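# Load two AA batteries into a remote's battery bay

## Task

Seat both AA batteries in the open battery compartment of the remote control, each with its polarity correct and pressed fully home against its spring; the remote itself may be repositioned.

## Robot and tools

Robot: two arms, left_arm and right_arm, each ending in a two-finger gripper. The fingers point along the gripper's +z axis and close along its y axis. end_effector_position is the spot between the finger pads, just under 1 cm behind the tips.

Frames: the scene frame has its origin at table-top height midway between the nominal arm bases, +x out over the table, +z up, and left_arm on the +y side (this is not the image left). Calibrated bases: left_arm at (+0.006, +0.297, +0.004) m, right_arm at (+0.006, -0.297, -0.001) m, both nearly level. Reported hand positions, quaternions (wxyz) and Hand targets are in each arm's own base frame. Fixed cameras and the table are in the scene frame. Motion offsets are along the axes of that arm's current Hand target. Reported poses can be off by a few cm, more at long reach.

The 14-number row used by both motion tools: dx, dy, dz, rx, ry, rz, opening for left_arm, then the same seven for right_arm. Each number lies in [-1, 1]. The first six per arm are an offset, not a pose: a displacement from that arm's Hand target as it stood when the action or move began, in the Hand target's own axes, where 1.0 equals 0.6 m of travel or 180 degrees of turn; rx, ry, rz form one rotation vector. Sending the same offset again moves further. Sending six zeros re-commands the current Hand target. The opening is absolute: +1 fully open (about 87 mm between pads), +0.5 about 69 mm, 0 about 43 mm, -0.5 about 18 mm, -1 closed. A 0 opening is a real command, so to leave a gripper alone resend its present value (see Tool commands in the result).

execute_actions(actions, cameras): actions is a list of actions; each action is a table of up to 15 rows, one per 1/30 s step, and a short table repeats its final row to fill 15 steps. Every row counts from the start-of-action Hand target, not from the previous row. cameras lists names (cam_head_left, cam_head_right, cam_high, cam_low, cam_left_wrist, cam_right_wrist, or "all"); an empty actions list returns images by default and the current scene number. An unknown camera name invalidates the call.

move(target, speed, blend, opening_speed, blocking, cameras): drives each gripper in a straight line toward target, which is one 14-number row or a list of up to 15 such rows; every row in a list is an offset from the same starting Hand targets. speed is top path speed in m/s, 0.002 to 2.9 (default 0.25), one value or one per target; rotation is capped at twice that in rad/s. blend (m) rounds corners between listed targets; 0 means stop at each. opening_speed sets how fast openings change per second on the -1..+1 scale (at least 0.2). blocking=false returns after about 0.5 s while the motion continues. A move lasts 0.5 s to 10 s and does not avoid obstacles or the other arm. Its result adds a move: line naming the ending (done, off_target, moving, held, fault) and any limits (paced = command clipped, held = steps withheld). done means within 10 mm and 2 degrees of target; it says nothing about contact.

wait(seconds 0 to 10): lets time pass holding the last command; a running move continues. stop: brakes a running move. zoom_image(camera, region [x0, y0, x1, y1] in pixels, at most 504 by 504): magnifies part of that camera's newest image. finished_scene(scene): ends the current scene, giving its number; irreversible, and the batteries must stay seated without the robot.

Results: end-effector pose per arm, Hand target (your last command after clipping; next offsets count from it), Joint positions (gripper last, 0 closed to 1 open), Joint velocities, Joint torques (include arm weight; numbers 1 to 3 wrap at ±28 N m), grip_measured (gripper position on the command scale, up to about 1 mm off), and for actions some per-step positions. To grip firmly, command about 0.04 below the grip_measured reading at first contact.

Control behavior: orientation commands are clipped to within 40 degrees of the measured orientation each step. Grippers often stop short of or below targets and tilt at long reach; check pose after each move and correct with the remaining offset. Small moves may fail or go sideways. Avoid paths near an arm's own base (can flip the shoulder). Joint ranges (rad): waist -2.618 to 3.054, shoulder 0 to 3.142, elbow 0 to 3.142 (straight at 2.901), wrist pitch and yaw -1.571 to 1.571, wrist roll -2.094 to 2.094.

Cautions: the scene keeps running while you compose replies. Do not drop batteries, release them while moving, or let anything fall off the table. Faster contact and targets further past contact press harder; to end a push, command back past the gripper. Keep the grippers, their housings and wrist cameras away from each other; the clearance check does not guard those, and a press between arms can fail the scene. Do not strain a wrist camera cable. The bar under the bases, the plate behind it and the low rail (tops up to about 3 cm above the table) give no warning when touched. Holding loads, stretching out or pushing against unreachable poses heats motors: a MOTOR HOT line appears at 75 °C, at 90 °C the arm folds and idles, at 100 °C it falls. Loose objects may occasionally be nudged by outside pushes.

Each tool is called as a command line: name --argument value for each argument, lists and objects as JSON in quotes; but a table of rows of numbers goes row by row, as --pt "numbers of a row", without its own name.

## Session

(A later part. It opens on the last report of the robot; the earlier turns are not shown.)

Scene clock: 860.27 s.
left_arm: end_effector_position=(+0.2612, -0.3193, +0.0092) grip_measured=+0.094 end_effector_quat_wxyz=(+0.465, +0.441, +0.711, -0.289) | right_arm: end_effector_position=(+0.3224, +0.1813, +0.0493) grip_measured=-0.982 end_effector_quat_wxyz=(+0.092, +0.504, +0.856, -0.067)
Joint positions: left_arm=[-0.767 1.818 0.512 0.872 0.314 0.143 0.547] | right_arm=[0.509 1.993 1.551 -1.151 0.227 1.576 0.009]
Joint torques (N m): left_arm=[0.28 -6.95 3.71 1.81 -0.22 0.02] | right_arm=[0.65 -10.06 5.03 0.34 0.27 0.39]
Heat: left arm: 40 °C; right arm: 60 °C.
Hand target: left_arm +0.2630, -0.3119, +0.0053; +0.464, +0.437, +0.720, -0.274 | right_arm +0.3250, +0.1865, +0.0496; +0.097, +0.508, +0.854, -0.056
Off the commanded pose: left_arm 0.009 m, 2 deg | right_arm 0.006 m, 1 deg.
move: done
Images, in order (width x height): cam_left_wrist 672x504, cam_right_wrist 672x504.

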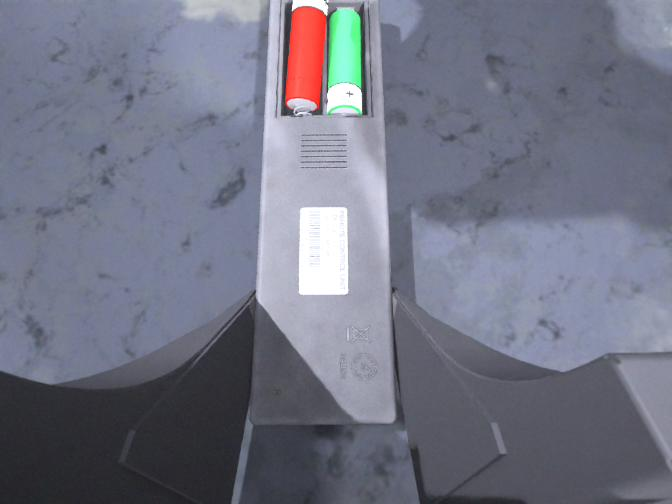

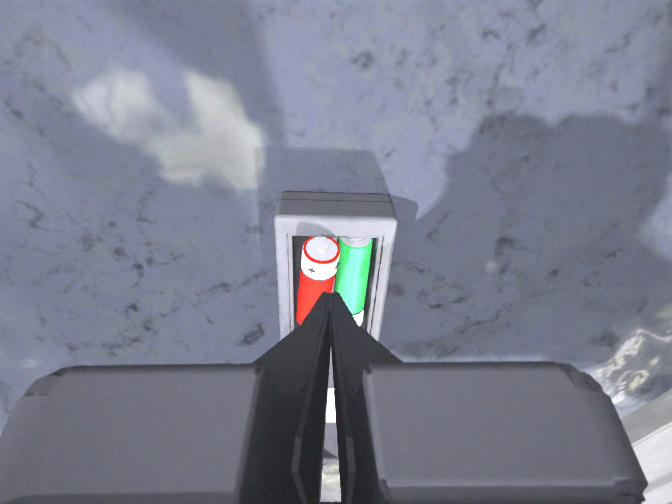

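move --pt "0 0 0 0 0 0 -0.1 -0.0245 -0.007 0.0123 0 0 0 -1" --pt "0 0 0 0 0 0 -0.1 -0.0173 -0.007 0.044 0 0 0 -1" --speed 0.03 --cameras '["cam_left_wrist","cam_right_wrist"]'

zoom_image --camera "cam_right_wrist" --region '[250, 200, 410, 360]'

zoom_image --camera "cam_left_wrist" --region '[250, 0, 410, 130]'

Scene clock: 872.90 s.
left_arm: end_effector_position=(+0.2615, -0.3191, +0.0091) grip_measured=+0.094 end_effector_quat_wxyz=(+0.466, +0.440, +0.712, -0.288) | right_arm: end_effector_position=(+0.3221, +0.1686, +0.0272) grip_measured=-0.982 end_effector_quat_wxyz=(+0.091, +0.508, +0.854, -0.069)
Joint positions: left_arm=[-0.767 1.818 0.512 0.872 0.311 0.142 0.547] | right_arm=[0.479 1.993 1.461 -1.06 0.227 1.554 0.009]
Joint torques (N m): left_arm=[0.32 -7.01 3.73 1.81 -0.18 0.05] | right_arm=[-0.72 -9.58 4.94 0.52 0.25 0.09]
Heat: left arm: 40 °C; right arm: 60 °C.
Hand target: left_arm +0.2630, -0.3119, +0.0053; +0.464, +0.437, +0.720, -0.274 | right_arm +0.3290, +0.1704, +0.0261; +0.097, +0.508, +0.854, -0.056
Off the commanded pose: left_arm 0.008 m, 2 deg | right_arm 0.007 m, 2 deg.
move: done
Images, in order (width x height): cam_left_wrist 672x504, cam_right_wrist 672x504.

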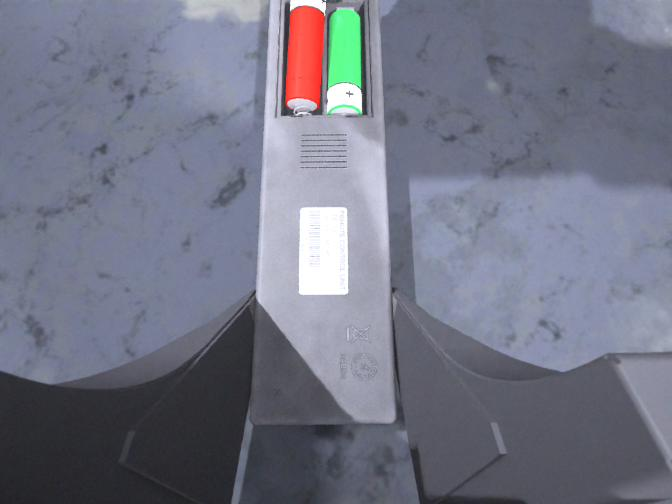

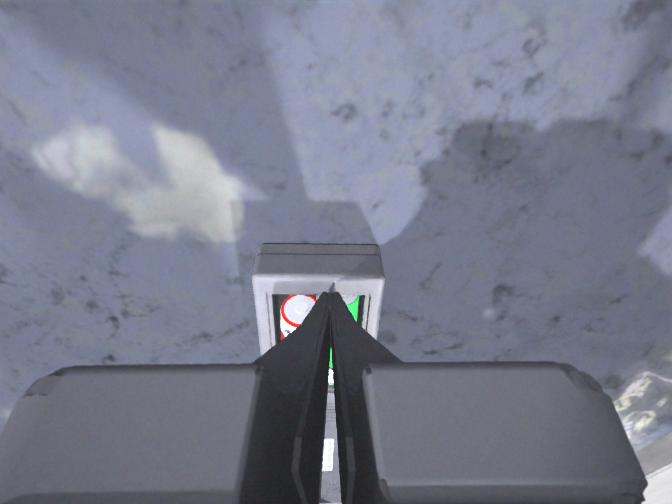

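Scaled by 3.150.

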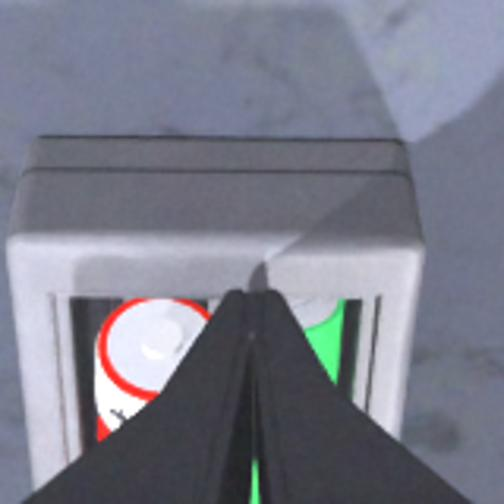

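Scaled by 3.150.

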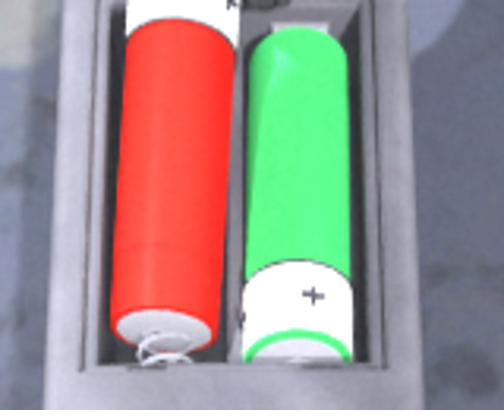

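move --target '[0,0,0,0,0,0,-0.1,0,0.013,0,0,0,0,-1]' --speed 0.02 --cameras '["cam_left_wrist","cam_right_wrist"]'

zoom_image --camera "cam_right_wrist" --region '[250, 200, 410, 360]'

zoom_image --camera "cam_left_wrist" --region '[250, 0, 410, 130]'

Scene clock: 882.50 s.
left_arm: end_effector_position=(+0.2617, -0.3190, +0.0092) grip_measured=+0.094 end_effector_quat_wxyz=(+0.466, +0.440, +0.712, -0.288) | right_arm: end_effector_position=(+0.3221, +0.1687, +0.0250) grip_measured=-0.982 end_effector_quat_wxyz=(+0.089, +0.507, +0.854, -0.071)
Joint positions: left_arm=[-0.767 1.818 0.512 0.872 0.31 0.141 0.547] | right_arm=[0.479 2.001 1.463 -1.06 0.227 1.554 0.009]
Joint torques (N m): left_arm=[0.27 -6.98 3.71 1.8 -0.19 0.04] | right_arm=[-0.73 -7.83 7.87 0.38 0.25 0.09]
Heat: left arm: 40 °C; right arm: 60 °C.
Hand target: left_arm +0.2630, -0.3120, +0.0053; +0.464, +0.437, +0.720, -0.274 | right_arm +0.3359, +0.1742, +0.0263; +0.097, +0.508, +0.854, -0.056
Off the commanded pose: left_arm 0.008 m, 2 deg | right_arm 0.015 m, 2 deg.
move: off_target (right_arm)
Images, in order (width x height): cam_left_wrist 672x504, cam_right_wrist 672x504.

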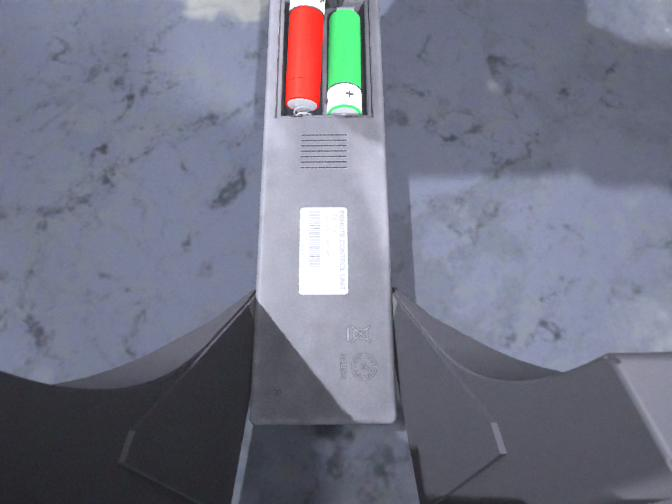

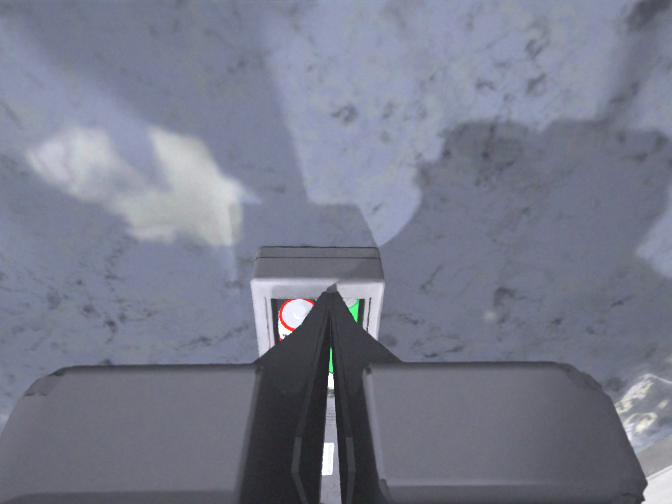

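Scaled by 3.150.

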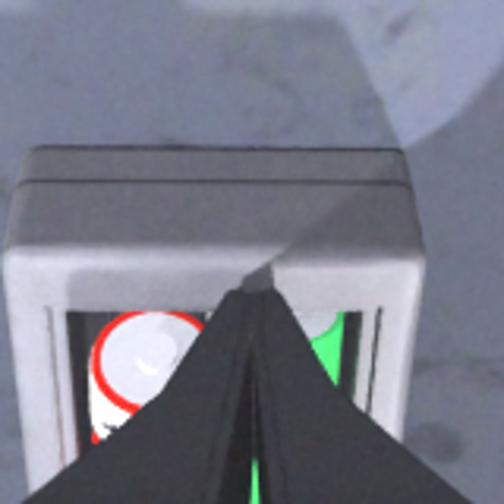

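Scaled by 3.150.

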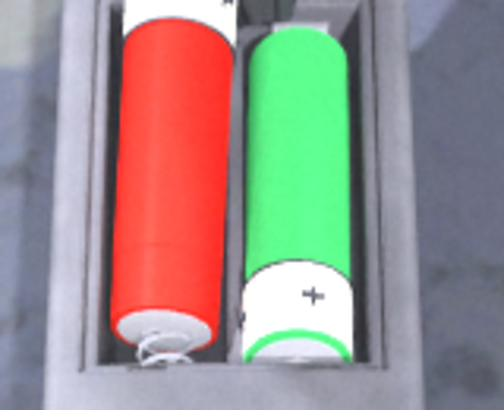

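move --target '[0,0,0,0,0,0,-0.1,-0.001,0.01,-0.006,0,0,0,-1]' --speed 0.02 --cameras '["cam_left_wrist","cam_right_wrist"]'

zoom_image --camera "cam_right_wrist" --region '[250, 200, 410, 360]'

zoom_image --camera "cam_left_wrist" --region '[250, 0, 410, 130]'

Scene clock: 888.57 s.
left_arm: end_effector_position=(+0.2627, -0.3186, +0.0093) grip_measured=+0.094 end_effector_quat_wxyz=(+0.467, +0.438, +0.713, -0.286) | right_arm: end_effector_position=(+0.3291, +0.1724, +0.0263) grip_measured=-0.982 end_effector_quat_wxyz=(+0.090, +0.507, +0.854, -0.068)
Joint positions: left_arm=[-0.767 1.818 0.512 0.874 0.304 0.14 0.547] | right_arm=[0.479 2.023 1.5 -1.069 0.226 1.553 0.009]
Joint torques (N m): left_arm=[0.28 -6.97 3.77 1.79 -0.12 0.05] | right_arm=[-0.62 -8.35 8.16 0.25 0.25 0.11]
Heat: left arm: 40 °C; right arm: 58 °C.
Hand target: left_arm +0.2630, -0.3119, +0.0053; +0.464, +0.437, +0.720, -0.274 | right_arm +0.3410, +0.1772, +0.0298; +0.097, +0.508, +0.854, -0.056
Off the commanded pose: left_arm 0.008 m, 2 deg | right_arm 0.013 m, 2 deg.
move: off_target (right_arm)
Images, in order (width x height): cam_left_wrist 672x504, cam_right_wrist 672x504.

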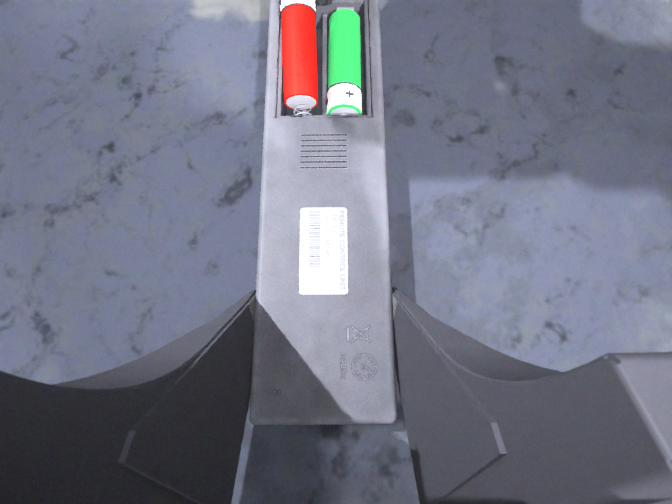

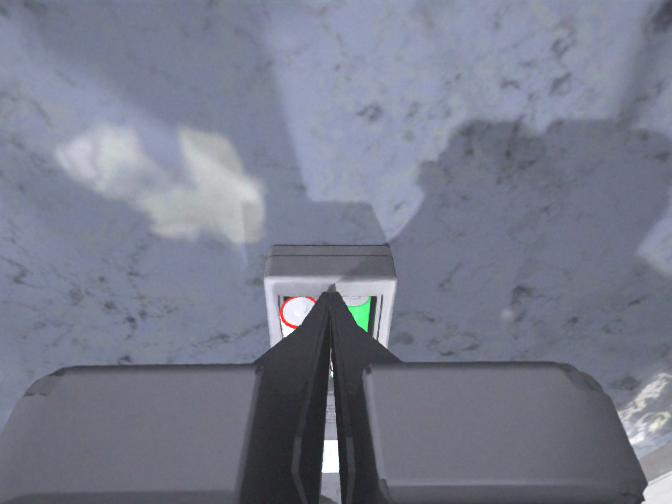

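Scaled by 3.150.

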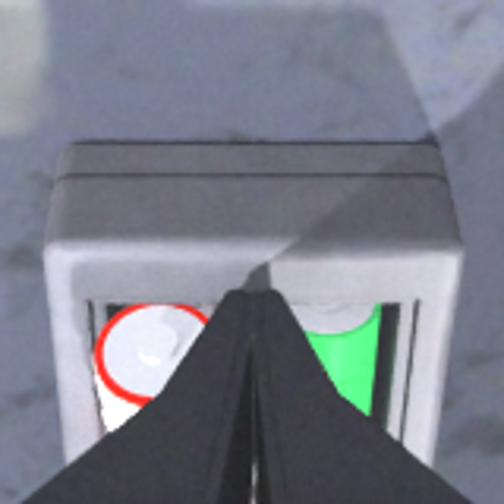

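Scaled by 3.150.

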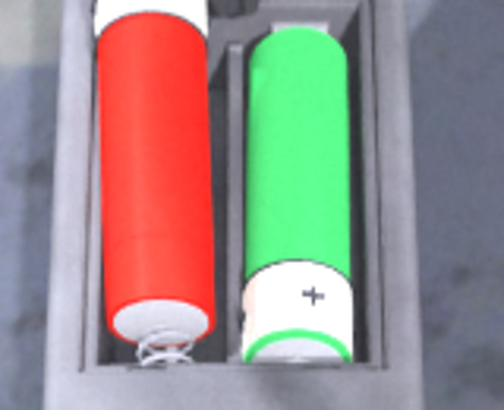

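move --pt "0 0 0 0 0 0 -0.1 -0.008 -0.02 -0.03 0 0 0 -1" --pt "0 0 0 0 0 0 -0.1 -0.012 -0.02 -0.07 0 0 0 -1" --speed 0.04 --cameras '["cam_left_wrist","cam_right_wrist"]'

zoom_image --camera "cam_right_wrist" --region '[250, 200, 410, 360]'

zoom_image --camera "cam_left_wrist" --region '[250, 0, 410, 130]'

Scene clock: 900.50 s.
left_arm: end_effector_position=(+0.2627, -0.3186, +0.0093) grip_measured=+0.094 end_effector_quat_wxyz=(+0.467, +0.438, +0.713, -0.286) | right_arm: end_effector_position=(+0.3201, +0.1677, +0.0479) grip_measured=-0.982 end_effector_quat_wxyz=(+0.079, +0.505, +0.855, -0.086)
Joint positions: left_arm=[-0.767 1.818 0.512 0.874 0.304 0.14 0.547] | right_arm=[0.479 2.005 1.561 -1.189 0.226 1.553 0.009]
Joint torques (N m): left_arm=[0.29 -6.94 3.75 1.79 -0.12 0.05] | right_arm=[-0.06 -14.11 7.88 -0.01 0.26 0.18]
Heat: left arm: 40 °C; right arm: 57 °C.
Hand target: left_arm +0.2630, -0.3119, +0.0053; +0.464, +0.437, +0.720, -0.274 | right_arm +0.3292, +0.1734, +0.0724; +0.097, +0.508, +0.854, -0.056
Off the commanded pose: left_arm 0.008 m, 2 deg | right_arm 0.027 m, 4 deg.
move: off_target (right_arm)
Images, in order (width x height): cam_left_wrist 672x504, cam_right_wrist 672x504.

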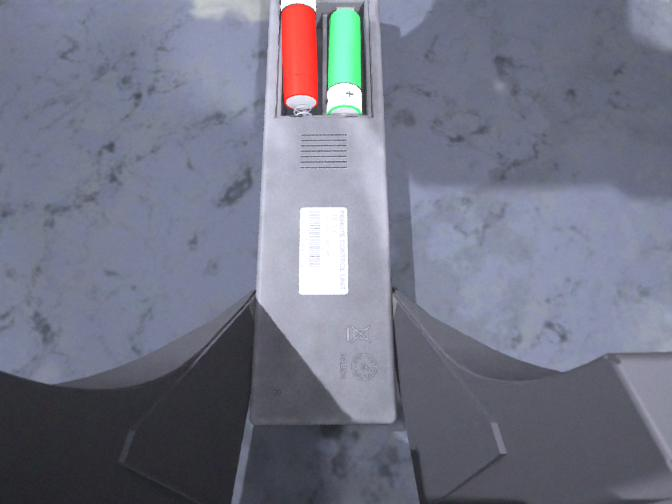

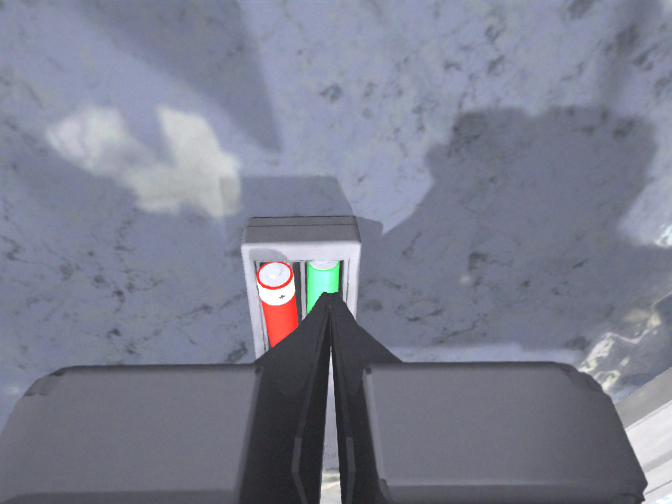

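Scaled by 3.150.

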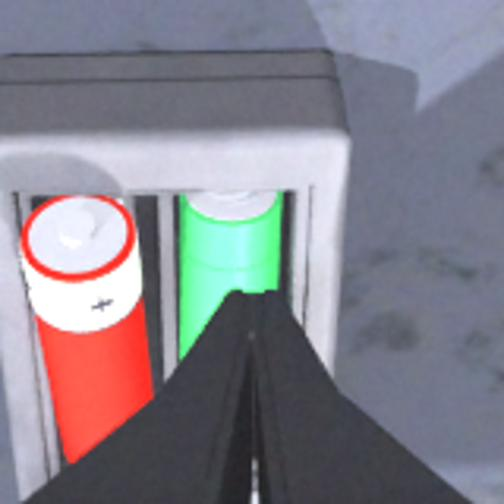

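Scaled by 3.150.

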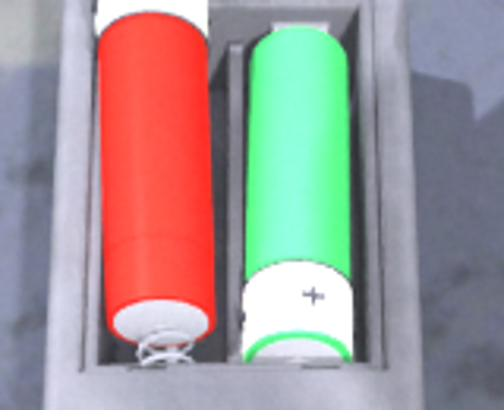

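move --target '[0,0,0,0,0,0,-0.1,0.0307,0.0297,0.0272,0,0,0,-0.8]' --speed 0.06 --cameras '["cam_left_wrist","cam_right_wrist"]'

zoom_image --camera "cam_right_wrist" --region '[250, 200, 410, 360]'

zoom_image --camera "cam_left_wrist" --region '[250, 0, 410, 130]'

Scene clock: 919.17 s.
left_arm: end_effector_position=(+0.2627, -0.3186, +0.0093) grip_measured=+0.094 end_effector_quat_wxyz=(+0.467, +0.438, +0.713, -0.286) | right_arm: end_effector_position=(+0.3265, +0.1839, +0.0492) grip_measured=-0.800 end_effector_quat_wxyz=(+0.087, +0.503, +0.857, -0.075)
Joint positions: left_arm=[-0.767 1.818 0.512 0.874 0.304 0.14 0.547] | right_arm=[0.51 2.03 1.604 -1.186 0.226 1.577 0.1]
Joint torques (N m): left_arm=[0.28 -7.01 3.75 1.79 -0.13 0.04] | right_arm=[0.75 -8.58 8.05 0.3 0.24 0.37]
Heat: left arm: 40 °C; right arm: 66 °C.
Hand target: left_arm +0.2630, -0.3119, +0.0053; +0.464, +0.437, +0.720, -0.274 | right_arm +0.3381, +0.1945, +0.0523; +0.097, +0.508, +0.854, -0.056
Off the commanded pose: left_arm 0.008 m, 2 deg | right_arm 0.016 m, 3 deg.
move: off_target (right_arm)
Images, in order (width x height): cam_left_wrist 672x504, cam_right_wrist 672x504.

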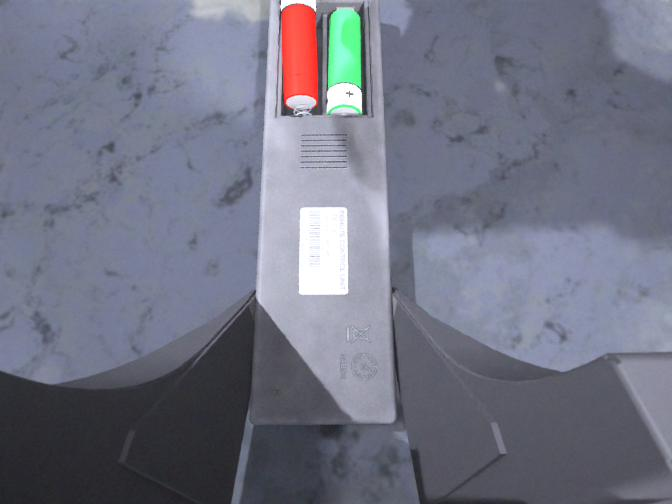

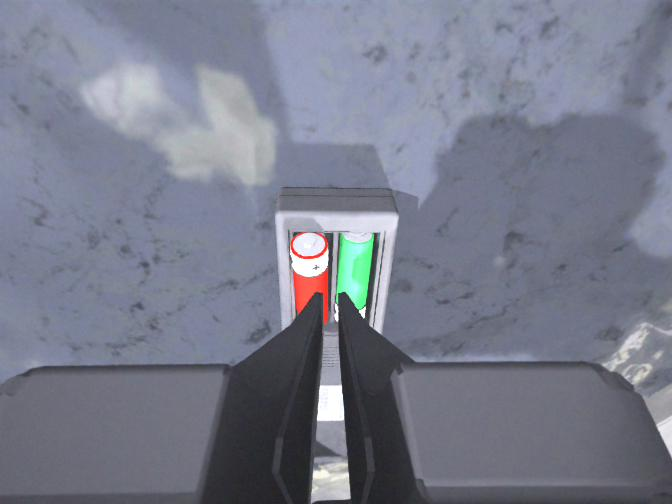

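Scaled by 3.150.

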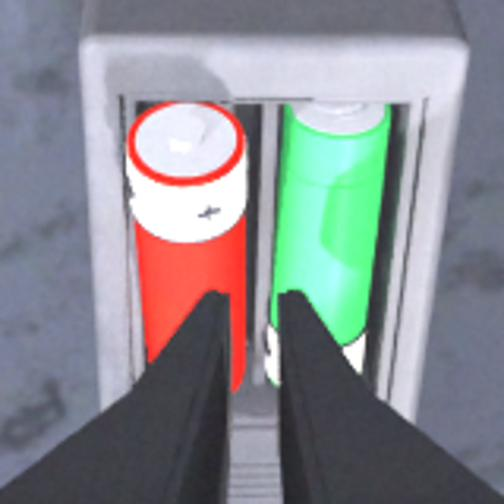

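Scaled by 3.150.

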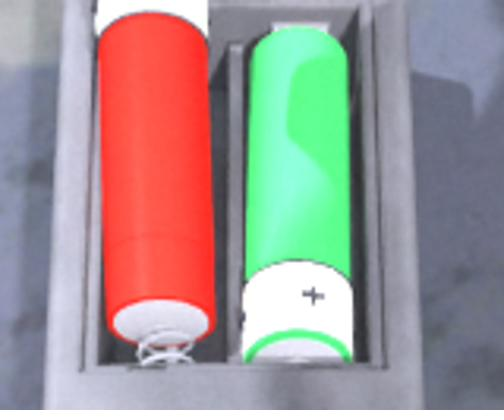

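move --pt "0 0 0 0 0 0 -0.1 -0.004 0.0137 -0.006 0 0 0 -0.8" --pt "0 0 0 0 0 0 -0.1 0.003 0.0137 0.016 0 0 0 -0.8" --speed 0.04 --cameras '["cam_left_wrist","cam_right_wrist"]'

zoom_image --camera "cam_right_wrist" --region '[250, 200, 410, 360]'

Scene clock: 933.20 s.
left_arm: end_effector_position=(+0.2627, -0.3186, +0.0093) grip_measured=+0.094 end_effector_quat_wxyz=(+0.467, +0.438, +0.713, -0.286) | right_arm: end_effector_position=(+0.3438, +0.1936, +0.0497) grip_measured=-0.800 end_effector_quat_wxyz=(+0.097, +0.505, +0.855, -0.058)
Joint positions: left_arm=[-0.767 1.818 0.512 0.874 0.304 0.14 0.547] | right_arm=[0.51 2.069 1.665 -1.169 0.226 1.578 0.1]
Joint torques (N m): left_arm=[0.27 -7.01 3.74 1.79 -0.11 0.05] | right_arm=[0.5 -8.83 5.07 0.43 0.25 0.33]
Heat: left arm: 40 °C; right arm: 60 °C.
Hand target: left_arm +0.2630, -0.3119, +0.0053; +0.464, +0.437, +0.720, -0.274 | right_arm +0.3455, +0.1981, +0.0427; +0.097, +0.508, +0.854, -0.056
Off the commanded pose: left_arm 0.008 m, 2 deg | right_arm 0.009 m, 0 deg.
move: done
Images, in order (width x height): cam_left_wrist 672x504, cam_right_wrist 672x504.

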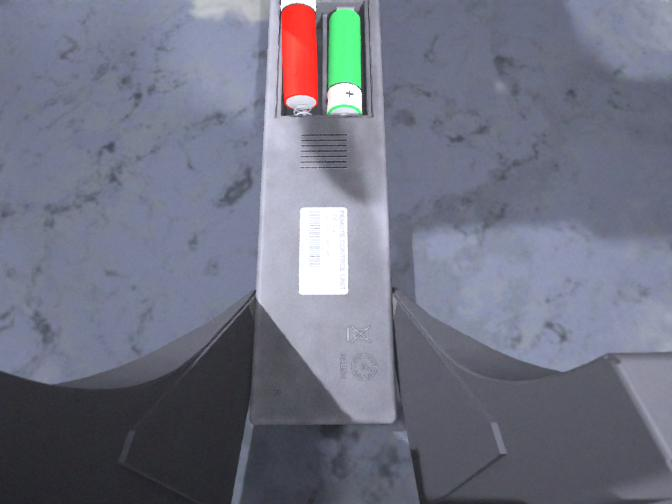

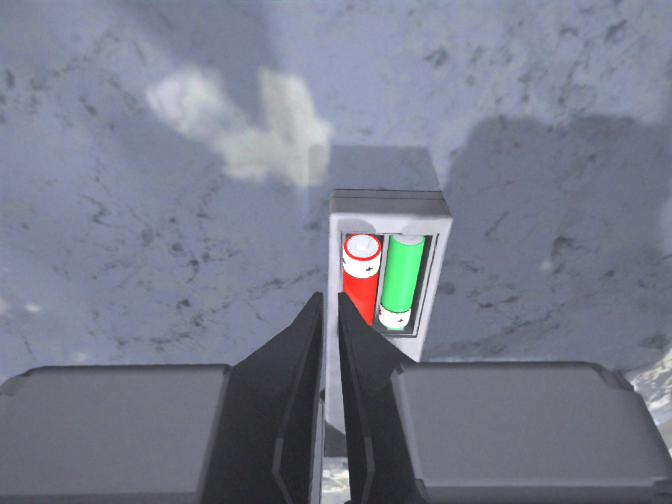

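Scaled by 3.150.

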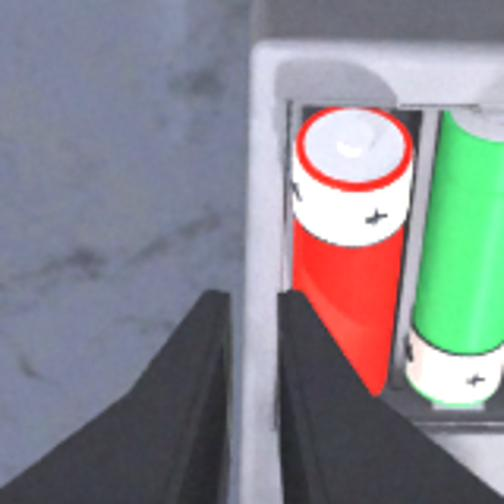

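move --target '[0,0,0,0,0,0,-0.1,0.0068,-0.015,0.0202,0,0,0,-0.8]' --speed 0.04 --cameras '["cam_left_wrist","cam_right_wrist"]'

zoom_image --camera "cam_right_wrist" --region '[250, 200, 410, 360]'

Scene clock: 942.40 s.
left_arm: end_effector_position=(+0.2625, -0.3187, +0.0093) grip_measured=+0.094 end_effector_quat_wxyz=(+0.467, +0.437, +0.713, -0.286) | right_arm: end_effector_position=(+0.3326, +0.1878, +0.0323) grip_measured=-0.800 end_effector_quat_wxyz=(+0.087, +0.504, +0.856, -0.073)
Joint positions: left_arm=[-0.767 1.818 0.512 0.874 0.304 0.137 0.547] | right_arm=[0.51 2.069 1.593 -1.134 0.224 1.579 0.1]
Joint torques (N m): left_arm=[0.27 -6.98 3.74 1.79 -0.12 0.07] | right_arm=[0.9 -10.93 3.9 0.63 0.27 0.36]
Heat: left arm: 40 °C; right arm: 58 °C.
Hand target: left_arm +0.2630, -0.3120, +0.0053; +0.464, +0.437, +0.720, -0.274 | right_arm +0.3371, +0.1950, +0.0300; +0.097, +0.508, +0.854, -0.056
Off the commanded pose: left_arm 0.008 m, 2 deg | right_arm 0.009 m, 2 deg.
move: done
Images, in order (width x height): cam_left_wrist 672x504, cam_right_wrist 672x504.

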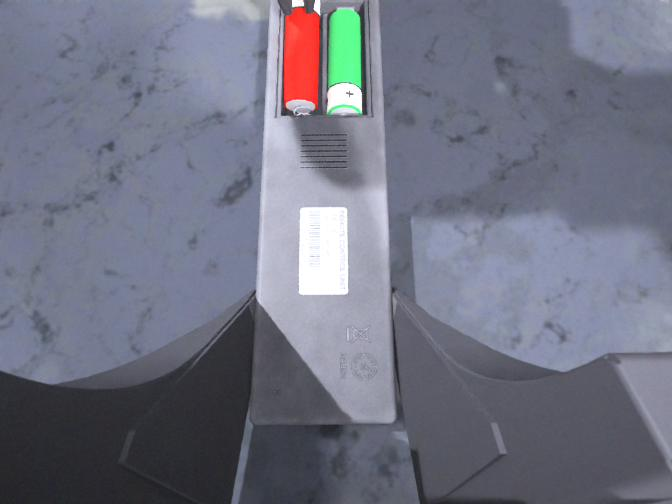

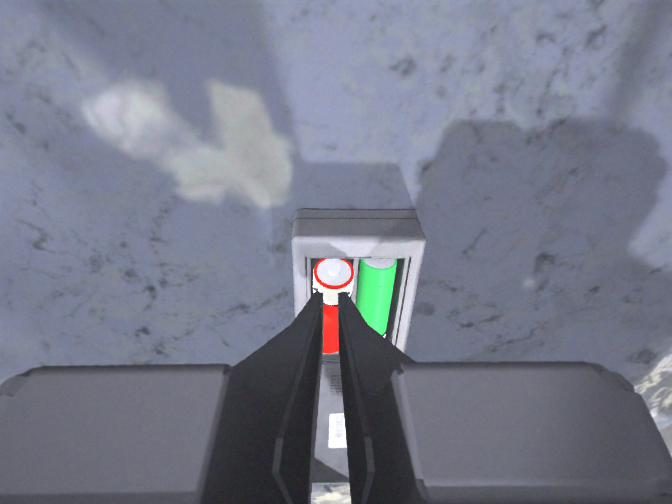

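Scaled by 3.150.

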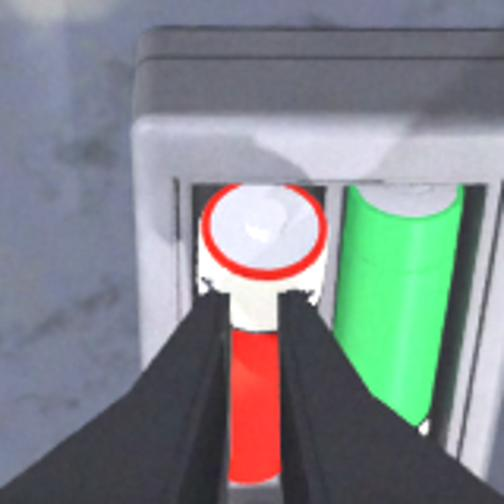

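move --target '[0,0,0,0,0,0,-0.1,0.0154,-0.003,0.0683,0,0,0,-0.8]' --speed 0.04 --cameras '["cam_left_wrist","cam_right_wrist"]'

zoom_image --camera "cam_right_wrist" --region '[250, 200, 410, 360]'

zoom_image --camera "cam_left_wrist" --region '[250, 0, 410, 130]'

Scene clock: 948.00 s.
left_arm: end_effector_position=(+0.2627, -0.3186, +0.0093) grip_measured=+0.094 end_effector_quat_wxyz=(+0.467, +0.437, +0.714, -0.286) | right_arm: end_effector_position=(+0.3319, +0.1890, +0.0215) grip_measured=-0.799 end_effector_quat_wxyz=(+0.094, +0.507, +0.855, -0.053)
Joint positions: left_arm=[-0.767 1.818 0.512 0.874 0.303 0.137 0.547] | right_arm=[0.51 2.041 1.507 -1.035 0.216 1.58 0.1]
Joint torques (N m): left_arm=[0.28 -6.98 3.74 1.8 -0.11 0.09] | right_arm=[0.83 -4.62 1.83 1.25 0.36 0.34]
Heat: left arm: 40 °C; right arm: 57 °C.
Hand target: left_arm +0.2630, -0.3120, +0.0053; +0.464, +0.437, +0.720, -0.274 | right_arm +0.3357, +0.1941, -0.0120; +0.097, +0.508, +0.854, -0.056
Off the commanded pose: left_arm 0.008 m, 2 deg | right_arm 0.034 m, 0 deg.
move: off_target (right_arm)
Images, in order (width x height): cam_left_wrist 672x504, cam_right_wrist 672x504.

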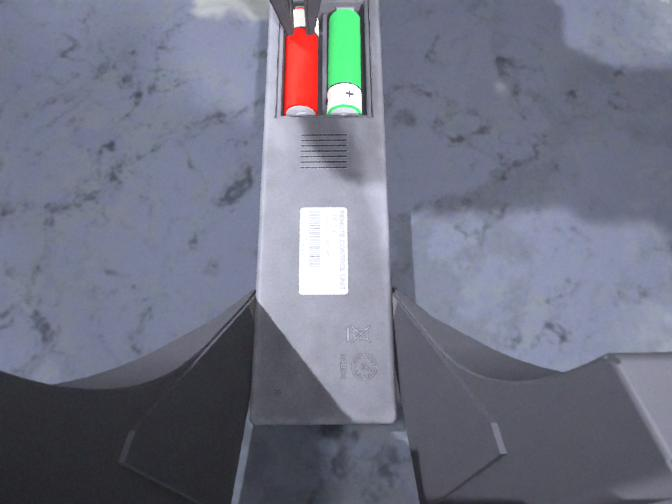

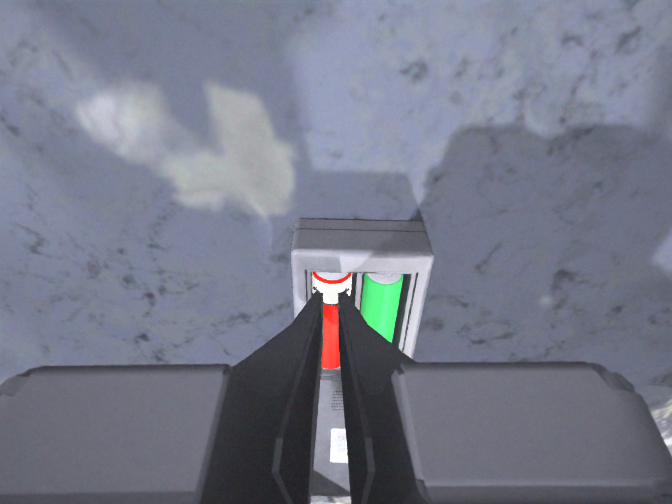

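Scaled by 3.150.

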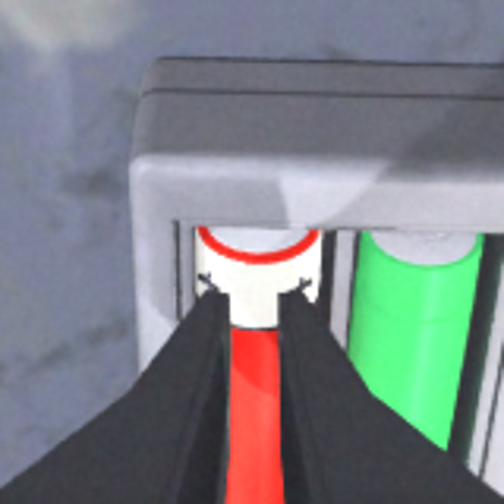

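Scaled by 3.150.

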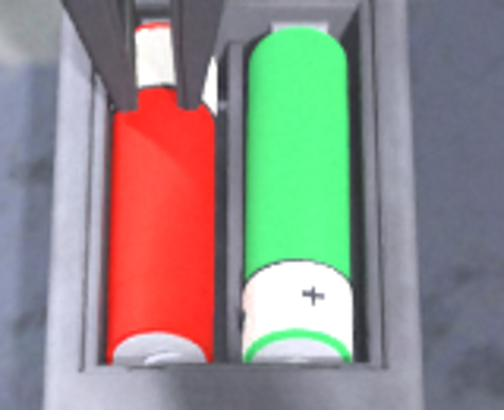

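move --pt "0 0 0 0 0 0 -0.1 -0.015 0 -0.065 0 0 0 -0.8" --pt "0 0 0 0 0 0 0.45 -0.04 0 -0.18 0 0 0 -0.8" --pt "-0.03 0 -0.17 0 0 0 0.45 -0.04 0 -0.18 0 0 0 -0.8" --speed 0.07 --cameras '["cam_left_wrist","cam_right_wrist"]'

zoom_image --camera "cam_right_wrist" --region '[260, 150, 420, 310]'

Scene clock: 958.40 s.
left_arm: end_effector_position=(+0.2250, -0.2387, +0.0642) grip_measured=+0.450 end_effector_quat_wxyz=(+0.465, +0.433, +0.722, -0.273) | right_arm: end_effector_position=(+0.3298, +0.1878, +0.0823) grip_measured=-0.800 end_effector_quat_wxyz=(+0.081, +0.505, +0.856, -0.075)
Joint positions: left_arm=[-0.631 1.207 0.325 0.41 0.397 0.204 0.725] | right_arm=[0.51 2.04 1.749 -1.328 0.216 1.581 0.1]
Joint torques (N m): left_arm=[0.32 -3.88 5.78 1.82 0.23 0.05] | right_arm=[0.96 -12.14 8.05 -0.02 0.35 0.35]
Heat: left arm: 41 °C; right arm: 57 °C.
Hand target: left_arm +0.2226, -0.2370, +0.0642; +0.464, +0.437, +0.720, -0.274 | right_arm +0.3351, +0.1945, +0.0986; +0.097, +0.508, +0.854, -0.056
Off the commanded pose: left_arm 0.003 m, 1 deg | right_arm 0.018 m, 3 deg.
move: off_target (right_arm)
Images, in order (width x height): cam_left_wrist 672x504, cam_right_wrist 672x504.

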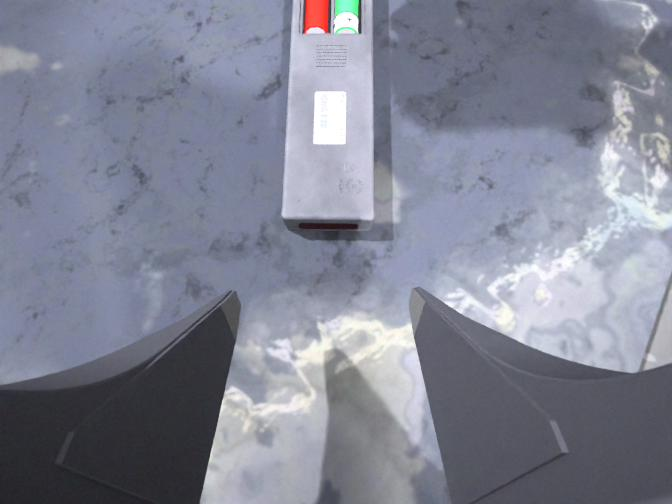

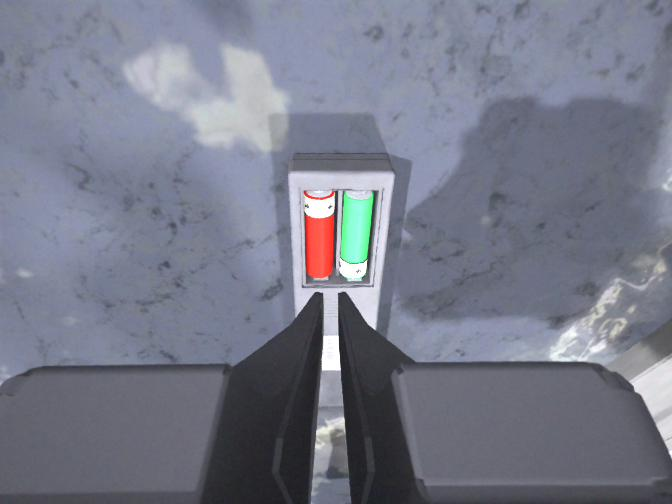

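Scaled by 3.150.

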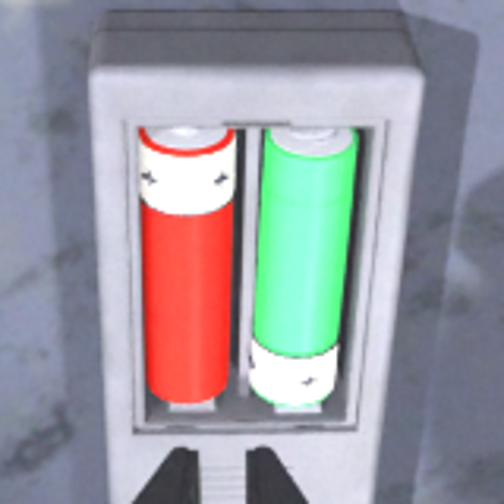

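finished_scene --scene 2

The scene is finished: the task was done.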